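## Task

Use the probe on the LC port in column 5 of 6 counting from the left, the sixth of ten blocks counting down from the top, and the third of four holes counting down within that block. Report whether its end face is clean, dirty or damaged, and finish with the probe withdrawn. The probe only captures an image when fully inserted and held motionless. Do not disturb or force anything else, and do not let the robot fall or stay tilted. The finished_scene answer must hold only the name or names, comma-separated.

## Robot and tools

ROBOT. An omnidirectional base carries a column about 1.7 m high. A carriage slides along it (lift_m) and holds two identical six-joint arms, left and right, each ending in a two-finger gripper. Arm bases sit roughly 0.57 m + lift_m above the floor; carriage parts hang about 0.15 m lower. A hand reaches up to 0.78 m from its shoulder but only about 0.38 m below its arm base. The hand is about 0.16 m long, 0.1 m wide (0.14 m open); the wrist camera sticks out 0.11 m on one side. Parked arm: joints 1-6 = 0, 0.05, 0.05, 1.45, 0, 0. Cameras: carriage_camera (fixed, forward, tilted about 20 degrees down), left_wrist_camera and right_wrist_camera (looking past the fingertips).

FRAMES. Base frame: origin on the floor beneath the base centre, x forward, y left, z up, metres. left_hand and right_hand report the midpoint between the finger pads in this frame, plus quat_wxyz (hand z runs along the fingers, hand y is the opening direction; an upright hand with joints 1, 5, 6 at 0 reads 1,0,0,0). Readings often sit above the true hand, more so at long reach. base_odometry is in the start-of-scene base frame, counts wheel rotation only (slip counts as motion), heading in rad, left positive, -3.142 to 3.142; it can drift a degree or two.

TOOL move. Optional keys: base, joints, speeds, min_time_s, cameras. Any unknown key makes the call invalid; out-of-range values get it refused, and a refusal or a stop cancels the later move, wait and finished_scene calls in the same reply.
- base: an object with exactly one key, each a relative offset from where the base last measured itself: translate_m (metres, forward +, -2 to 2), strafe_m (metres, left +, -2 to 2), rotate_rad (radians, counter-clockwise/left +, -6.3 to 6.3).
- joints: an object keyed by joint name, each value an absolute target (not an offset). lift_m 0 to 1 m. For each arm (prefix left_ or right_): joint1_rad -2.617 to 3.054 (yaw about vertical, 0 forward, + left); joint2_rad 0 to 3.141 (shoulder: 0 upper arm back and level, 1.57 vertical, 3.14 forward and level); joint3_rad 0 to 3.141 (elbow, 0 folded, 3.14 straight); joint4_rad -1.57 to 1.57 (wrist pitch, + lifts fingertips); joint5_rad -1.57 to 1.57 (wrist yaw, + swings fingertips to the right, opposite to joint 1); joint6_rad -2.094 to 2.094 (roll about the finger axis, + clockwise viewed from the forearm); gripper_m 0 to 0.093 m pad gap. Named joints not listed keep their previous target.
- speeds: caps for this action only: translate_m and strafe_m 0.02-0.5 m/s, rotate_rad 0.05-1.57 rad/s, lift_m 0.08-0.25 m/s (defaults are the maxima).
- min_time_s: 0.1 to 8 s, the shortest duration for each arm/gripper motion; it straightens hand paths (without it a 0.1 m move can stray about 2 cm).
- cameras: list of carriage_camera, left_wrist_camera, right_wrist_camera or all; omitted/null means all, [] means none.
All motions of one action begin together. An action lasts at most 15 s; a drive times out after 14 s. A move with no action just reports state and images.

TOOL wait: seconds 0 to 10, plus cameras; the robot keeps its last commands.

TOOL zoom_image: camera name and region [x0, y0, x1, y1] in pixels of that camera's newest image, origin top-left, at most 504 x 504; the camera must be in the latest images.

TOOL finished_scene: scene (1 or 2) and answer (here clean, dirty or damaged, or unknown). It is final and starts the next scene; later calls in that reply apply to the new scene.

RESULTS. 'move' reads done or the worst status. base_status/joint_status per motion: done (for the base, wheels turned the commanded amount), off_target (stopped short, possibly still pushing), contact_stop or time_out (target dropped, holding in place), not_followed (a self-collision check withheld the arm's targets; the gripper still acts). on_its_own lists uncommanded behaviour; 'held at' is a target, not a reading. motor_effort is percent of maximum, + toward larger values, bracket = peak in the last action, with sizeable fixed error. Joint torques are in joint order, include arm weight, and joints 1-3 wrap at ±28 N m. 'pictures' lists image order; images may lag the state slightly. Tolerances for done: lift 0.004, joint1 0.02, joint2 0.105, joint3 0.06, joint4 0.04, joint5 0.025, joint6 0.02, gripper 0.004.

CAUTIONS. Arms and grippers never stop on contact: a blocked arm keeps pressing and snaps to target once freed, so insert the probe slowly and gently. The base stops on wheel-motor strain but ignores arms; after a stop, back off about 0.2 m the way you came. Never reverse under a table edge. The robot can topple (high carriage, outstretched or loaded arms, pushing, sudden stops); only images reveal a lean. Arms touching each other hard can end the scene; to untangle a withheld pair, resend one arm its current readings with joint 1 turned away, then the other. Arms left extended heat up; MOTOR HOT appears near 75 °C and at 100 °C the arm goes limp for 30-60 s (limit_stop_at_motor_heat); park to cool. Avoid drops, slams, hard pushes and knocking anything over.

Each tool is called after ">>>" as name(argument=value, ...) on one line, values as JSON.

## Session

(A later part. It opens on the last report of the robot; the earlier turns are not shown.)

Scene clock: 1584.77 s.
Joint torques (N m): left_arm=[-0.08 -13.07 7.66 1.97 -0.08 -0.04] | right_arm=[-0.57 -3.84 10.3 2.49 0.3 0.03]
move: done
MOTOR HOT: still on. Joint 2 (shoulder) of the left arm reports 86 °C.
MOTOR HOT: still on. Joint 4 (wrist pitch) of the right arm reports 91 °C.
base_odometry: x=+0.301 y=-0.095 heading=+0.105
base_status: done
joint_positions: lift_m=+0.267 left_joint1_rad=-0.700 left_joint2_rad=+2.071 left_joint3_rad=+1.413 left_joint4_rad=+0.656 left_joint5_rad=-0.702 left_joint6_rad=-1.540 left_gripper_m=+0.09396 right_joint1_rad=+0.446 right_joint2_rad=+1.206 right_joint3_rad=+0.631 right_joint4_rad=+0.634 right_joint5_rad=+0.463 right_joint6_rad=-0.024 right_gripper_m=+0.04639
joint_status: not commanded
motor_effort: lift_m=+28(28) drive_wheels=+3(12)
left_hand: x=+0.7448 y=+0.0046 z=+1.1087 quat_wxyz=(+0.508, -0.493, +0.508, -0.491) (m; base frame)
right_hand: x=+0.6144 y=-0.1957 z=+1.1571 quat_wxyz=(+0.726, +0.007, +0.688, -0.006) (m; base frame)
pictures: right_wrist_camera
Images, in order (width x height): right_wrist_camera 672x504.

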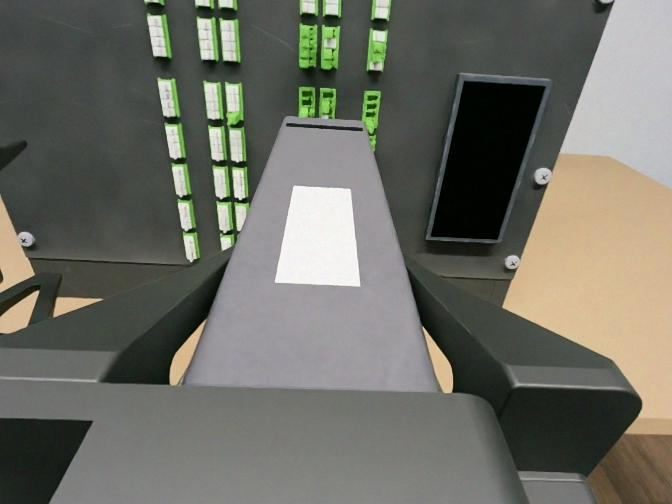

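>>> move(base={"translate_m": 0.014}, speeds={"translate_m": 0.02}, cameras=["right_wrist_camera"])

>>> zoom_image(camera="right_wrist_camera", region=[300, 80, 350, 120])

>>> move(base={"translate_m": -0.009}, speeds={"translate_m": 0.02}, cameras=["right_wrist_camera"])

>>> zoom_image(camera="right_wrist_camera", region=[300, 80, 350, 120])

Scene clock: 1593.43 s.
Joint torques (N m): left_arm=[-0.28 -13.2 7.69 1.99 -0.05 -0.08] | right_arm=[-2.77 -0.81 10.45 2.94 0.03 0.03]
move: done
MOTOR HOT: still on. Joint 2 (shoulder) of the left arm reports 86 °C.
MOTOR HOT: still on. Joint 4 (wrist pitch) of the right arm reports 88 °C.
base_odometry: x=+0.315 y=-0.093 heading=+0.105
base_status: done
joint_positions: lift_m=+0.267 left_joint1_rad=-0.700 left_joint2_rad=+2.071 left_joint3_rad=+1.413 left_joint4_rad=+0.656 left_joint5_rad=-0.702 left_joint6_rad=-1.540 left_gripper_m=+0.09396 right_joint1_rad=+0.468 right_joint2_rad=+1.169 right_joint3_rad=+0.631 right_joint4_rad=+0.589 right_joint5_rad=+0.493 right_joint6_rad=-0.024 right_gripper_m=+0.04639
joint_status: not commanded
motor_effort: lift_m=+28(28) drive_wheels=+8(12)
left_hand: x=+0.7448 y=+0.0046 z=+1.1086 quat_wxyz=(+0.508, -0.493, +0.508, -0.491) (m; base frame)
right_hand: x=+0.6066 y=-0.1951 z=+1.1607 quat_wxyz=(+0.723, +0.009, +0.691, -0.009) (m; base frame)
pictures: right_wrist_camera
Images, in order (width x height): right_wrist_camera 672x504.

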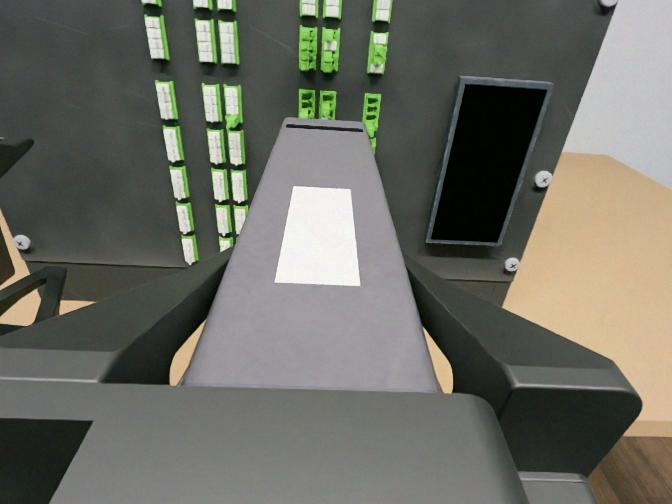

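Scaled by 10.080 from the camera's 672x504 image, which has a finer 960x720 frame.

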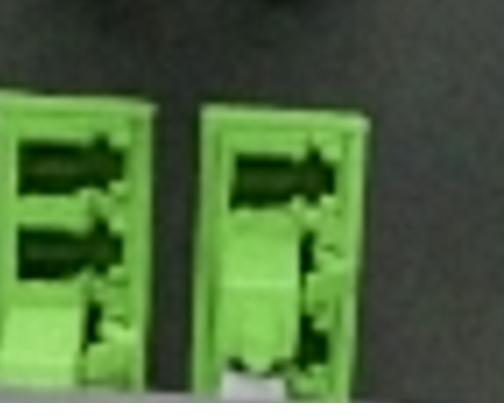

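Scene clock: 1594.27 s.
Joint torques (N m): left_arm=[-0.13 -13.19 7.97 1.91 -0.05 0] | right_arm=[-0.83 -3.86 10.11 2.54 0.27 0.02]
move: done
MOTOR HOT: still on. Joint 2 (shoulder) of the left arm reports 86 °C.
MOTOR HOT: still on. Joint 4 (wrist pitch) of the right arm reports 88 °C.
base_odometry: x=+0.306 y=-0.094 heading=+0.105
base_status: done
joint_positions: lift_m=+0.267 left_joint1_rad=-0.700 left_joint2_rad=+2.071 left_joint3_rad=+1.413 left_joint4_rad=+0.656 left_joint5_rad=-0.702 left_joint6_rad=-1.540 left_gripper_m=+0.09396 right_joint1_rad=+0.448 right_joint2_rad=+1.204 right_joint3_rad=+0.634 right_joint4_rad=+0.630 right_joint5_rad=+0.469 right_joint6_rad=-0.024 right_gripper_m=+0.04639
joint_status: not commanded
on_its_own: right_joint4_rad moved +0.041 toward your old target +0.680
motor_effort: lift_m=+28(28) drive_wheels=+7(12)
left_hand: x=+0.7448 y=+0.0046 z=+1.1087 quat_wxyz=(+0.508, -0.493, +0.508, -0.491) (m; base frame)
right_hand: x=+0.6141 y=-0.1959 z=+1.1580 quat_wxyz=(+0.726, +0.008, +0.688, -0.007) (m; base frame)
pictures: right_wrist_camera
Images, in order (width x height): right_wrist_camera 672x504.

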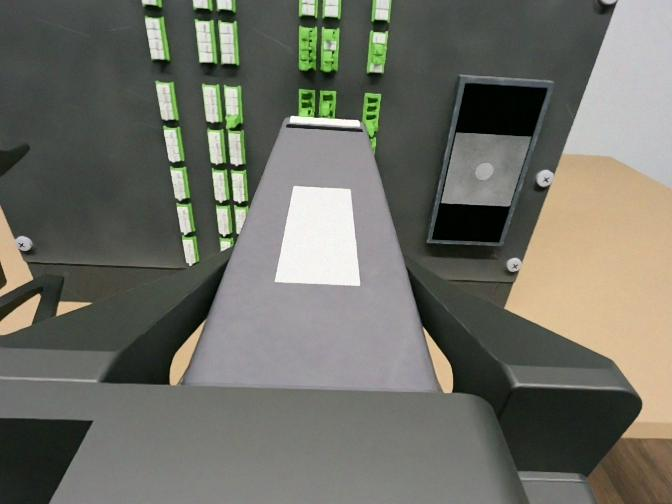

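Scaled by 10.080 from the camera's 672x504 image, which has a finer 960x720 frame.

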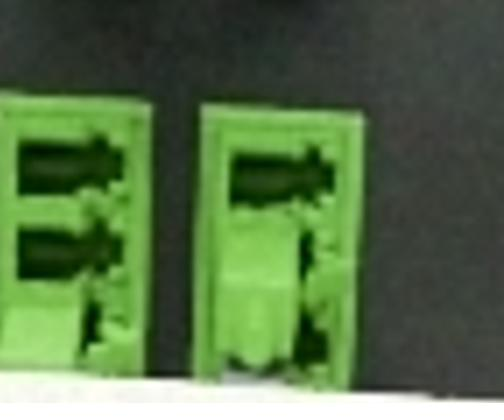

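The picture appeared and the slot lit up. Reading the monitor.

>>> zoom_image(camera="right_wrist_camera", region=[430, 120, 540, 215])

>>> move(cameras=["right_wrist_camera"])

>>> zoom_image(camera="right_wrist_camera", region=[465, 150, 505, 190])

Scaled by 4.582 from the camera's 672x504 image, which has a finer 960x720 frame.

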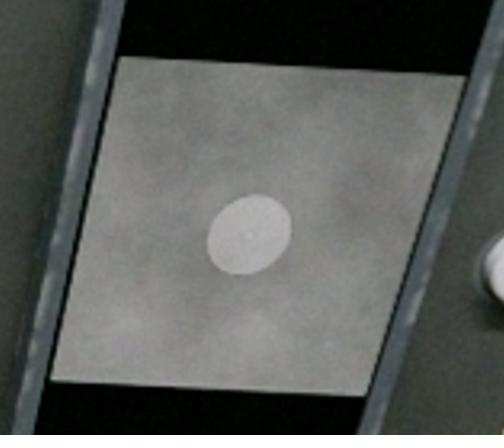

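Scene clock: 1596.63 s.
Joint torques (N m): left_arm=[-0.03 -13.34 7.97 2.03 0 0.02] | right_arm=[-0.88 -3.79 10.1 2.54 0.26 0.01]
MOTOR HOT: still on. Joint 2 (shoulder) of the left arm reports 86 °C.
MOTOR HOT: still on. Joint 4 (wrist pitch) of the right arm reports 87 °C.
base_odometry: x=+0.306 y=-0.094 heading=+0.105
base_status: done
joint_positions: lift_m=+0.267 left_joint1_rad=-0.700 left_joint2_rad=+2.071 left_joint3_rad=+1.413 left_joint4_rad=+0.656 left_joint5_rad=-0.702 left_joint6_rad=-1.540 left_gripper_m=+0.09396 right_joint1_rad=+0.448 right_joint2_rad=+1.204 right_joint3_rad=+0.634 right_joint4_rad=+0.630 right_joint5_rad=+0.469 right_joint6_rad=-0.024 right_gripper_m=+0.04639
joint_status: not commanded
motor_effort: lift_m=+28(28) drive_wheels=+5(12)
left_hand: x=+0.7448 y=+0.0046 z=+1.1087 quat_wxyz=(+0.508, -0.493, +0.508, -0.491) (m; base frame)
right_hand: x=+0.6141 y=-0.1959 z=+1.1580 quat_wxyz=(+0.726, +0.008, +0.688, -0.007) (m; base frame)
pictures: right_wrist_camera
Images, in order (width x height): right_wrist_camera 672x504.

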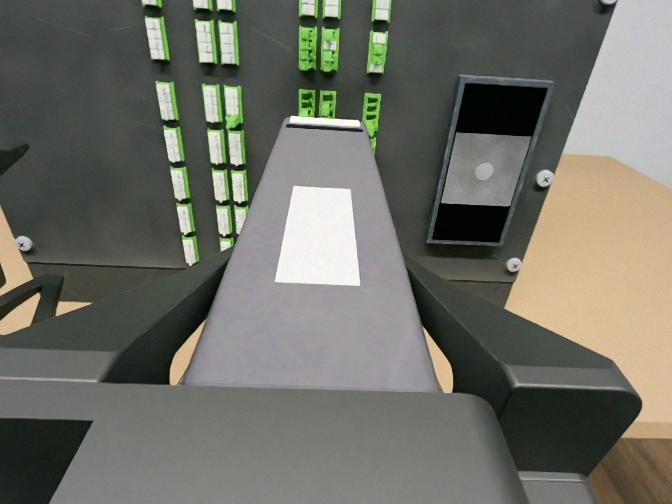

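Scaled by 12.600 from the camera's 672x504 image, which has a finer 960x720 frame.

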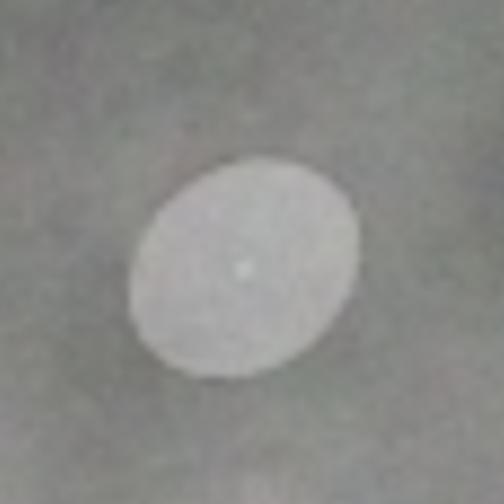

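>>> move(base={"translate_m": -0.012}, speeds={"translate_m": 0.02}, cameras=["right_wrist_camera"])

>>> zoom_image(camera="right_wrist_camera", region=[300, 80, 350, 120])

Scene clock: 1599.77 s.
Joint torques (N m): left_arm=[-0.23 -13.38 7.9 2.02 0 0.02] | right_arm=[0.96 -6.42 7.76 2.51 0.62 0.02]
move: done
MOTOR HOT: still on. Joint 2 (shoulder) of the left arm reports 86 °C.
MOTOR HOT: still on. Joint 4 (wrist pitch) of the right arm reports 87 °C.
base_odometry: x=+0.295 y=-0.096 heading=+0.104
base_status: done
joint_positions: lift_m=+0.267 left_joint1_rad=-0.700 left_joint2_rad=+2.071 left_joint3_rad=+1.413 left_joint4_rad=+0.656 left_joint5_rad=-0.702 left_joint6_rad=-1.540 left_gripper_m=+0.09396 right_joint1_rad=+0.430 right_joint2_rad=+1.236 right_joint3_rad=+0.658 right_joint4_rad=+0.635 right_joint5_rad=+0.433 right_joint6_rad=-0.024 right_gripper_m=+0.04639
joint_status: not commanded
motor_effort: lift_m=+28(28) drive_wheels=+3(12)
left_hand: x=+0.7448 y=+0.0046 z=+1.1086 quat_wxyz=(+0.508, -0.493, +0.508, -0.491) (m; base frame)
right_hand: x=+0.6225 y=-0.1938 z=+1.1587 quat_wxyz=(+0.725, +0.001, +0.689, -0.002) (m; base frame)
pictures: right_wrist_camera
Images, in order (width x height): right_wrist_camera 672x504.

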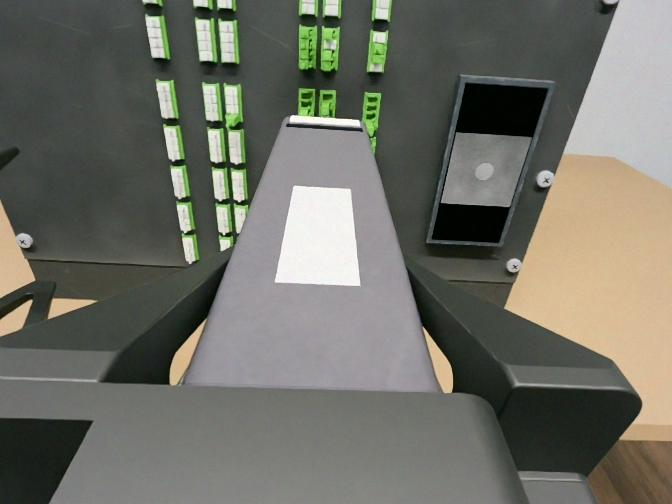

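Scaled by 10.080 from the camera's 672x504 image, which has a finer 960x720 frame.

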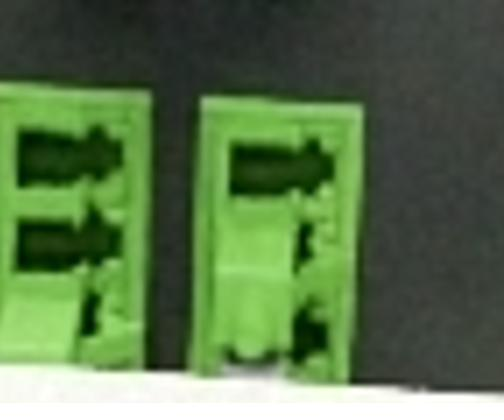

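>>> move(base={"strafe_m": 0.010}, speeds={"strafe_m": 0.04}, cameras=[])

>>> move(base={"strafe_m": -0.020}, speeds={"strafe_m": 0.04}, cameras=[])

>>> move(base={"strafe_m": 0.010}, joints={"lift_m": 0.259}, speeds={"strafe_m": 0.04, "lift_m": 0.08}, cameras=[])

>>> move(joints={"lift_m": 0.276}, speeds={"lift_m": 0.08}, cameras=[])

>>> move(joints={"lift_m": 0.2674}, speeds={"lift_m": 0.08}, cameras=["right_wrist_camera"])

>>> zoom_image(camera="right_wrist_camera", region=[300, 80, 350, 120])

Scene clock: 1607.23 s.
Joint torques (N m): left_arm=[-0.4 -13.33 7.95 2.02 0.02 -0.01] | right_arm=[1.03 -6.35 7.76 2.49 0.41 0.02]
move: done
MOTOR HOT: still on. Joint 2 (shoulder) of the left arm reports 86 °C.
MOTOR HOT: still on. Joint 4 (wrist pitch) of the right arm reports 86 °C.
base_odometry: x=+0.294 y=-0.086 heading=+0.104
base_status: done
joint_positions: lift_m=+0.267 left_joint1_rad=-0.700 left_joint2_rad=+2.071 left_joint3_rad=+1.413 left_joint4_rad=+0.656 left_joint5_rad=-0.702 left_joint6_rad=-1.540 left_gripper_m=+0.09396 right_joint1_rad=+0.428 right_joint2_rad=+1.236 right_joint3_rad=+0.658 right_joint4_rad=+0.635 right_joint5_rad=+0.454 right_joint6_rad=-0.024 right_gripper_m=+0.04639
joint_status: not commanded
motor_effort: lift_m=+28(28) drive_wheels=+4(20)
left_hand: x=+0.7450 y=+0.0050 z=+1.1086 quat_wxyz=(+0.508, -0.493, +0.508, -0.491) (m; base frame)
right_hand: x=+0.6226 y=-0.1979 z=+1.1586 quat_wxyz=(+0.725, +0.009, +0.689, -0.009) (m; base frame)
pictures: none
No camera images: "cameras" was empty.

Scene clock: 1608.27 s.
Joint torques (N m): left_arm=[-0.55 -13.29 8.2 2.02 -0.03 -0.02] | right_arm=[1.02 -6.57 7.58 2.52 0.74 0.01]
move: done
MOTOR HOT: still on. Joint 2 (shoulder) of the left arm reports 86 °C.
MOTOR HOT: still on. Joint 4 (wrist pitch) of the right arm reports 86 °C.
base_odometry: x=+0.296 y=-0.105 heading=+0.105
base_status: done
joint_positions: lift_m=+0.267 left_joint1_rad=-0.699 left_joint2_rad=+2.071 left_joint3_rad=+1.413 left_joint4_rad=+0.656 left_joint5_rad=-0.702 left_joint6_rad=-1.540 left_gripper_m=+0.09396 right_joint1_rad=+0.428 right_joint2_rad=+1.238 right_joint3_rad=+0.660 right_joint4_rad=+0.636 right_joint5_rad=+0.421 right_joint6_rad=-0.024 right_gripper_m=+0.04639
joint_status: not commanded
motor_effort: lift_m=+28(28) drive_wheels=-14(15)
left_hand: x=+0.7454 y=+0.0056 z=+1.1086 quat_wxyz=(+0.508, -0.493, +0.508, -0.491) (m; base frame)
right_hand: x=+0.6231 y=-0.1921 z=+1.1589 quat_wxyz=(+0.725, -0.002, +0.688, +0.002) (m; base frame)
pictures: none
No camera images: "cameras" was empty.

Scene clock: 1608.97 s.
Joint torques (N m): left_arm=[-0.47 -13.5 7.92 1.94 0.01 0] | right_arm=[1.05 -6.34 7.09 2.36 0.59 0.15]
move: done
MOTOR HOT: still on. Joint 2 (shoulder) of the left arm reports 86 °C.
MOTOR HOT: still on. Joint 4 (wrist pitch) of the right arm reports 86 °C.
base_odometry: x=+0.295 y=-0.096 heading=+0.105
base_status: done
joint_positions: lift_m=+0.259 left_joint1_rad=-0.698 left_joint2_rad=+2.071 left_joint3_rad=+1.413 left_joint4_rad=+0.655 left_joint5_rad=-0.702 left_joint6_rad=-1.540 left_gripper_m=+0.09396 right_joint1_rad=+0.428 right_joint2_rad=+1.235 right_joint3_rad=+0.665 right_joint4_rad=+0.648 right_joint5_rad=+0.435 right_joint6_rad=-0.034 right_gripper_m=+0.04639
joint_status: all done
motor_effort: lift_m=+22(23) drive_wheels=+7(14)
left_hand: x=+0.7455 y=+0.0058 z=+1.1006 quat_wxyz=(+0.508, -0.493, +0.508, -0.490) (m; base frame)
right_hand: x=+0.6227 y=-0.1945 z=+1.1573 quat_wxyz=(+0.731, +0.002, +0.682, -0.003) (m; base frame)
pictures: none
No camera images: "cameras" was empty.

Scene clock: 1609.57 s.
Joint torques (N m): left_arm=[-0.34 -13.26 7.6 1.98 -0.05 -0.04] | right_arm=[0.53 -5.91 7.68 2.7 0.37 0.11]
move: done
MOTOR HOT: still on. Joint 2 (shoulder) of the left arm reports 86 °C.
MOTOR HOT: still on. Joint 4 (wrist pitch) of the right arm reports 86 °C.
base_odometry: x=+0.295 y=-0.096 heading=+0.105
base_status: not commanded
joint_positions: lift_m=+0.276 left_joint1_rad=-0.698 left_joint2_rad=+2.071 left_joint3_rad=+1.413 left_joint4_rad=+0.657 left_joint5_rad=-0.702 left_joint6_rad=-1.540 left_gripper_m=+0.09396 right_joint1_rad=+0.434 right_joint2_rad=+1.230 right_joint3_rad=+0.659 right_joint4_rad=+0.612 right_joint5_rad=+0.456 right_joint6_rad=-0.032 right_gripper_m=+0.04639
joint_status: all done
motor_effort: lift_m=+28(33) drive_wheels=+13(13)
left_hand: x=+0.7455 y=+0.0058 z=+1.1174 quat_wxyz=(+0.508, -0.493, +0.507, -0.491) (m; base frame)
right_hand: x=+0.6214 y=-0.1964 z=+1.1648 quat_wxyz=(+0.720, +0.003, +0.694, -0.013) (m; base frame)
pictures: none
No camera images: "cameras" was empty.

Scene clock: 1610.13 s.
Joint torques (N m): left_arm=[-0.34 -13.48 8.01 2.05 -0.05 -0.01] | right_arm=[0.4 -5.48 7.62 2.65 0.38 0.11]
move: done
MOTOR HOT: still on. Joint 2 (shoulder) of the left arm reports 86 °C.
MOTOR HOT: still on. Joint 4 (wrist pitch) of the right arm reports 86 °C.
base_odometry: x=+0.295 y=-0.096 heading=+0.105
base_status: not commanded
joint_positions: lift_m=+0.268 left_joint1_rad=-0.698 left_joint2_rad=+2.071 left_joint3_rad=+1.413 left_joint4_rad=+0.654 left_joint5_rad=-0.702 left_joint6_rad=-1.540 left_gripper_m=+0.09396 right_joint1_rad=+0.435 right_joint2_rad=+1.225 right_joint3_rad=+0.659 right_joint4_rad=+0.621 right_joint5_rad=+0.457 right_joint6_rad=-0.032 right_gripper_m=+0.04639
joint_status: all done
motor_effort: lift_m=+23(24) drive_wheels=+10(14)
left_hand: x=+0.7455 y=+0.0058 z=+1.1088 quat_wxyz=(+0.508, -0.493, +0.508, -0.490) (m; base frame)
right_hand: x=+0.6204 y=-0.1965 z=+1.1606 quat_wxyz=(+0.724, +0.005, +0.689, -0.011) (m; base frame)
pictures: right_wrist_camera
Images, in order (width x height): right_wrist_camera 672x504.

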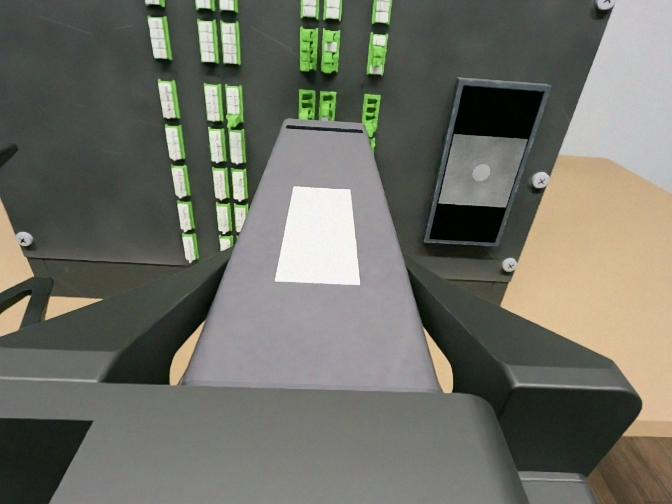

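Scaled by 10.080 from the camera's 672x504 image, which has a finer 960x720 frame.

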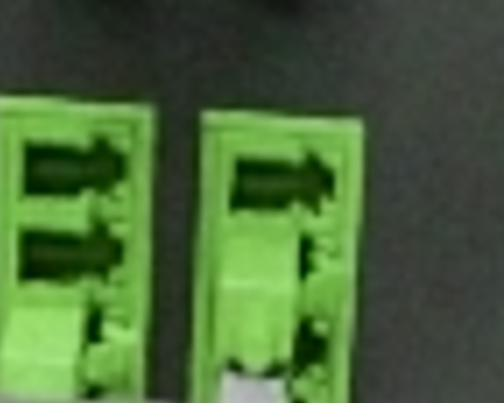

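>>> move(base={"translate_m": -0.006}, joints={"lift_m": 0.259}, speeds={"translate_m": 0.02, "lift_m": 0.08}, cameras=[])

>>> move(base={"strafe_m": 0.010}, joints={"lift_m": 0.276}, speeds={"strafe_m": 0.04, "lift_m": 0.08}, cameras=[])

>>> move(base={"strafe_m": -0.015}, joints={"lift_m": 0.259}, speeds={"strafe_m": 0.04, "lift_m": 0.08}, cameras=[])

>>> move(base={"strafe_m": 0.005}, joints={"lift_m": 0.276}, speeds={"strafe_m": 0.04, "lift_m": 0.08}, cameras=[])

>>> move(joints={"lift_m": 0.2674}, speeds={"lift_m": 0.08}, cameras=["right_wrist_camera"])

>>> zoom_image(camera="right_wrist_camera", region=[300, 80, 350, 120])

Scene clock: 1618.20 s.
Joint torques (N m): left_arm=[-0.31 -13.24 7.86 1.97 0 -0.05] | right_arm=[0.27 -5.07 7.62 2.49 0.37 0.12]
move: done
MOTOR HOT: still on. Joint 2 (shoulder) of the left arm reports 86 °C.
MOTOR HOT: still on. Joint 4 (wrist pitch) of the right arm reports 88 °C.
base_odometry: x=+0.289 y=-0.096 heading=+0.105
base_status: done
joint_positions: lift_m=+0.259 left_joint1_rad=-0.699 left_joint2_rad=+2.071 left_joint3_rad=+1.412 left_joint4_rad=+0.655 left_joint5_rad=-0.702 left_joint6_rad=-1.540 left_gripper_m=+0.09396 right_joint1_rad=+0.436 right_joint2_rad=+1.220 right_joint3_rad=+0.659 right_joint4_rad=+0.633 right_joint5_rad=+0.457 right_joint6_rad=-0.032 right_gripper_m=+0.04639
joint_status: all done
motor_effort: lift_m=+23(24) drive_wheels=+5(10)
left_hand: x=+0.7451 y=+0.0053 z=+1.1003 quat_wxyz=(+0.508, -0.493, +0.508, -0.490) (m; base frame)
right_hand: x=+0.6193 y=-0.1965 z=+1.1568 quat_wxyz=(+0.730, +0.007, +0.684, -0.008) (m; base frame)
pictures: none
No camera images: "cameras" was empty.

Scene clock: 1619.00 s.
Joint torques (N m): left_arm=[-0.47 -13.5 7.98 2 -0.03 -0.03] | right_arm=[0.25 -5.12 7.91 2.81 0.11 0.11]
move: done
MOTOR HOT: still on. Joint 2 (shoulder) of the left arm reports 86 °C.
MOTOR HOT: still on. Joint 4 (wrist pitch) of the right arm reports 88 °C.
base_odometry: x=+0.288 y=-0.086 heading=+0.106
base_status: done
joint_positions: lift_m=+0.276 left_joint1_rad=-0.698 left_joint2_rad=+2.071 left_joint3_rad=+1.412 left_joint4_rad=+0.656 left_joint5_rad=-0.702 left_joint6_rad=-1.540 left_gripper_m=+0.09396 right_joint1_rad=+0.436 right_joint2_rad=+1.220 right_joint3_rad=+0.657 right_joint4_rad=+0.603 right_joint5_rad=+0.482 right_joint6_rad=-0.032 right_gripper_m=+0.04639
joint_status: all done
motor_effort: lift_m=+28(35) drive_wheels=+6(18)
left_hand: x=+0.7454 y=+0.0059 z=+1.1170 quat_wxyz=(+0.508, -0.493, +0.508, -0.490) (m; base frame)
right_hand: x=+0.6193 y=-0.2006 z=+1.1652 quat_wxyz=(+0.719, +0.011, +0.695, -0.021) (m; base frame)
pictures: none
No camera images: "cameras" was empty.

Scene clock: 1619.90 s.
Joint torques (N m): left_arm=[-0.49 -13.37 7.73 2.04 0.01 -0.06] | right_arm=[0.08 -5.01 7.86 2.48 0.46 0.12]
move: done
MOTOR HOT: still on. Joint 2 (shoulder) of the left arm reports 86 °C.
MOTOR HOT: still on. Joint 4 (wrist pitch) of the right arm reports 87 °C.
base_odometry: x=+0.290 y=-0.101 heading=+0.105
base_status: done
joint_positions: lift_m=+0.259 left_joint1_rad=-0.699 left_joint2_rad=+2.071 left_joint3_rad=+1.412 left_joint4_rad=+0.655 left_joint5_rad=-0.702 left_joint6_rad=-1.540 left_gripper_m=+0.09396 right_joint1_rad=+0.439 right_joint2_rad=+1.219 right_joint3_rad=+0.657 right_joint4_rad=+0.635 right_joint5_rad=+0.448 right_joint6_rad=-0.032 right_gripper_m=+0.04639
joint_status: all done
motor_effort: lift_m=+23(25) drive_wheels=+4(13)
left_hand: x=+0.7453 y=+0.0057 z=+1.1002 quat_wxyz=(+0.508, -0.493, +0.508, -0.490) (m; base frame)
right_hand: x=+0.6188 y=-0.1941 z=+1.1563 quat_wxyz=(+0.730, +0.003, +0.684, -0.004) (m; base frame)
pictures: none
No camera images: "cameras" was empty.

Scene clock: 1620.53 s.
Joint torques (N m): left_arm=[-0.5 -13.01 7.84 1.99 -0.01 -0.03] | right_arm=[0.09 -5.11 7.97 2.84 0.33 0.12]
move: done
MOTOR HOT: still on. Joint 2 (shoulder) of the left arm reports 86 °C.
MOTOR HOT: still on. Joint 4 (wrist pitch) of the right arm reports 88 °C.
base_odometry: x=+0.289 y=-0.096 heading=+0.105
base_status: done
joint_positions: lift_m=+0.276 left_joint1_rad=-0.698 left_joint2_rad=+2.071 left_joint3_rad=+1.412 left_joint4_rad=+0.656 left_joint5_rad=-0.702 left_joint6_rad=-1.540 left_gripper_m=+0.09396 right_joint1_rad=+0.439 right_joint2_rad=+1.219 right_joint3_rad=+0.656 right_joint4_rad=+0.603 right_joint5_rad=+0.460 right_joint6_rad=-0.032 right_gripper_m=+0.04639
joint_status: all done
motor_effort: lift_m=+28(33) drive_wheels=+5(18)
left_hand: x=+0.7455 y=+0.0061 z=+1.1170 quat_wxyz=(+0.508, -0.493, +0.508, -0.490) (m; base frame)
right_hand: x=+0.6191 y=-0.1960 z=+1.1653 quat_wxyz=(+0.719, +0.003, +0.694, -0.013) (m; base frame)
pictures: none
No camera images: "cameras" was empty.

Scene clock: 1621.10 s.
Joint torques (N m): left_arm=[-0.36 -13.19 7.94 2.04 -0.07 -0.03] | right_arm=[0.08 -5.01 7.98 2.67 0.36 0.11]
move: done
MOTOR HOT: still on. Joint 2 (shoulder) of the left arm reports 86 °C.
MOTOR HOT: still on. Joint 4 (wrist pitch) of the right arm reports 88 °C.
base_odometry: x=+0.289 y=-0.096 heading=+0.105
base_status: not commanded
joint_positions: lift_m=+0.268 left_joint1_rad=-0.698 left_joint2_rad=+2.071 left_joint3_rad=+1.412 left_joint4_rad=+0.654 left_joint5_rad=-0.702 left_joint6_rad=-1.540 left_gripper_m=+0.09396 right_joint1_rad=+0.439 right_joint2_rad=+1.219 right_joint3_rad=+0.656 right_joint4_rad=+0.618 right_joint5_rad=+0.460 right_joint6_rad=-0.032 right_gripper_m=+0.04639
joint_status: all done
motor_effort: lift_m=+23(24) drive_wheels=+6(8)
left_hand: x=+0.7455 y=+0.0061 z=+1.1084 quat_wxyz=(+0.508, -0.493, +0.508, -0.490) (m; base frame)
right_hand: x=+0.6189 y=-0.1961 z=+1.1608 quat_wxyz=(+0.724, +0.005, +0.689, -0.011) (m; base frame)
pictures: right_wrist_camera
Images, in order (width x height): right_wrist_camera 672x504.

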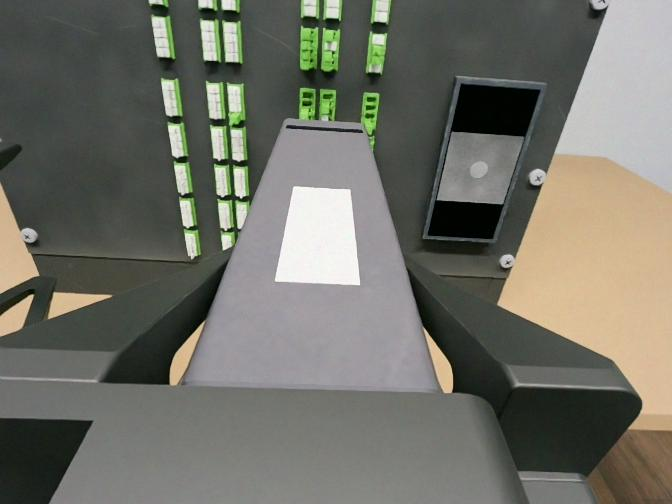

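Scaled by 10.080 from the camera's 672x504 image, which has a finer 960x720 frame.

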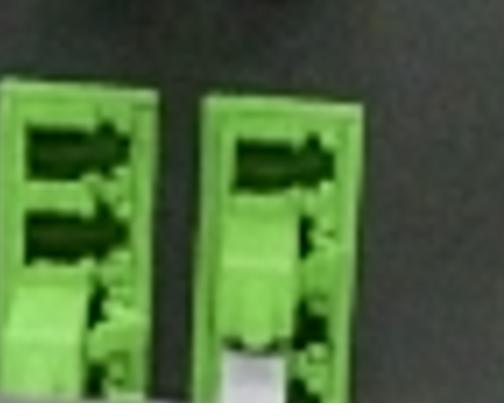

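>>> move(base={"translate_m": -0.008}, speeds={"translate_m": 0.02}, cameras=[])

>>> move(base={"translate_m": -0.008}, speeds={"translate_m": 0.02}, cameras=["right_wrist_camera"])

>>> zoom_image(camera="right_wrist_camera", region=[300, 80, 350, 120])

Scene clock: 1625.33 s.
Joint torques (N m): left_arm=[-0.76 -13.44 8.02 2.02 -0.07 -0.02] | right_arm=[0.05 -4.93 7.92 2.73 0.06 0.13]
move: done
MOTOR HOT: still on. Joint 2 (shoulder) of the left arm reports 86 °C.
MOTOR HOT: still on. Joint 4 (wrist pitch) of the right arm reports 88 °C.
base_odometry: x=+0.282 y=-0.097 heading=+0.105
base_status: done
joint_positions: lift_m=+0.268 left_joint1_rad=-0.698 left_joint2_rad=+2.071 left_joint3_rad=+1.412 left_joint4_rad=+0.655 left_joint5_rad=-0.702 left_joint6_rad=-1.540 left_gripper_m=+0.09396 right_joint1_rad=+0.439 right_joint2_rad=+1.219 right_joint3_rad=+0.656 right_joint4_rad=+0.612 right_joint5_rad=+0.489 right_joint6_rad=-0.032 right_gripper_m=+0.04639
joint_status: not commanded
motor_effort: lift_m=+23(23) drive_wheels=+6(12)
left_hand: x=+0.7454 y=+0.0059 z=+1.1086 quat_wxyz=(+0.508, -0.493, +0.508, -0.490) (m; base frame)
right_hand: x=+0.6188 y=-0.2011 z=+1.1591 quat_wxyz=(+0.722, +0.015, +0.692, -0.022) (m; base frame)
pictures: none
No camera images: "cameras" was empty.

Scene clock: 1626.23 s.
Joint torques (N m): left_arm=[-0.31 -13.29 7.88 2.03 -0.08 -0.05] | right_arm=[0.05 -5.12 8.01 2.78 0.04 0.13]
move: done
MOTOR HOT: still on. Joint 2 (shoulder) of the left arm reports 86 °C.
MOTOR HOT: still on. Joint 4 (wrist pitch) of the right arm reports 88 °C.
base_odometry: x=+0.274 y=-0.098 heading=+0.105
base_status: done
joint_positions: lift_m=+0.268 left_joint1_rad=-0.698 left_joint2_rad=+2.071 left_joint3_rad=+1.412 left_joint4_rad=+0.656 left_joint5_rad=-0.702 left_joint6_rad=-1.540 left_gripper_m=+0.09396 right_joint1_rad=+0.439 right_joint2_rad=+1.219 right_joint3_rad=+0.656 right_joint4_rad=+0.608 right_joint5_rad=+0.491 right_joint6_rad=-0.032 right_gripper_m=+0.04639
joint_status: not commanded
motor_effort: lift_m=+23(23) drive_wheels=+5(16)
left_hand: x=+0.7455 y=+0.0061 z=+1.1088 quat_wxyz=(+0.508, -0.493, +0.508, -0.490) (m; base frame)
right_hand: x=+0.6189 y=-0.2013 z=+1.1582 quat_wxyz=(+0.721, +0.014, +0.693, -0.023) (m; base frame)
pictures: right_wrist_camera
Images, in order (width x height): right_wrist_camera 672x504.

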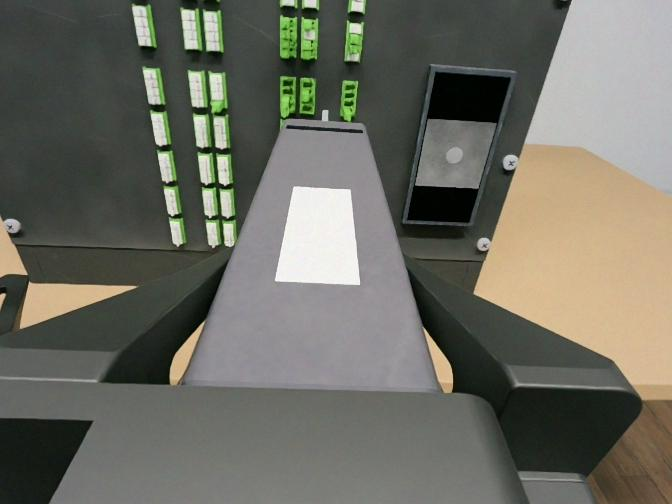

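Scaled by 10.080 from the camera's 672x504 image, which has a finer 960x720 frame.

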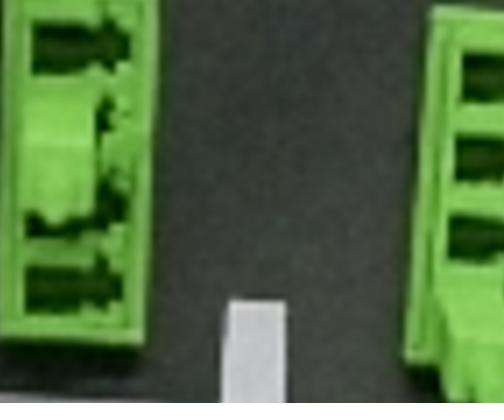

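>>> move(base={"translate_m": -0.3}, speeds={"translate_m": 0.1}, cameras=["carriage_camera"])

Scene clock: 1633.63 s.
Joint torques (N m): left_arm=[-0.68 -13.38 7.97 1.99 -0.07 0.04] | right_arm=[0.01 -5.09 7.97 2.78 0.06 0.12]
move: done
MOTOR HOT: still on. Joint 2 (shoulder) of the left arm reports 86 °C.
MOTOR HOT: still on. Joint 4 (wrist pitch) of the right arm reports 87 °C.
base_odometry: x=-0.024 y=-0.129 heading=+0.106
base_status: done
joint_positions: lift_m=+0.268 left_joint1_rad=-0.698 left_joint2_rad=+2.071 left_joint3_rad=+1.412 left_joint4_rad=+0.656 left_joint5_rad=-0.702 left_joint6_rad=-1.540 left_gripper_m=+0.09396 right_joint1_rad=+0.439 right_joint2_rad=+1.219 right_joint3_rad=+0.656 right_joint4_rad=+0.607 right_joint5_rad=+0.492 right_joint6_rad=-0.032 right_gripper_m=+0.04639
joint_status: not commanded
motor_effort: lift_m=+23(23) drive_wheels=-5(17)
left_hand: x=+0.7454 y=+0.0059 z=+1.1088 quat_wxyz=(+0.508, -0.493, +0.508, -0.490) (m; base frame)
right_hand: x=+0.6189 y=-0.2015 z=+1.1580 quat_wxyz=(+0.720, +0.015, +0.693, -0.023) (m; base frame)
pictures: carriage_camera
Images, in order (width x height): carriage_camera 672x504.

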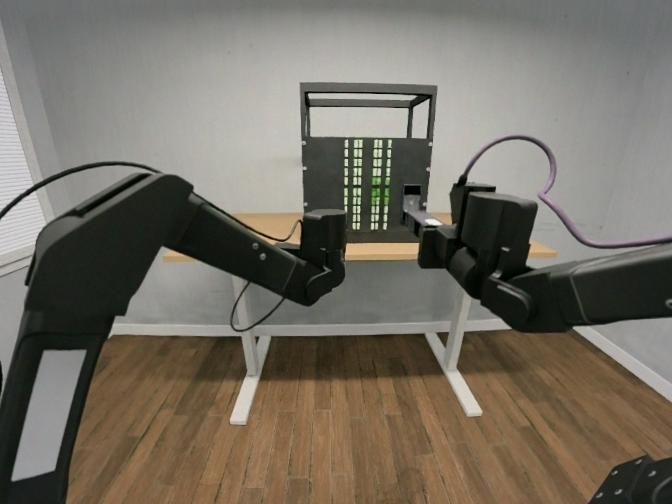

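>>> finished_scene(scene=2, answer="clean")

The scene is finished: the task was done.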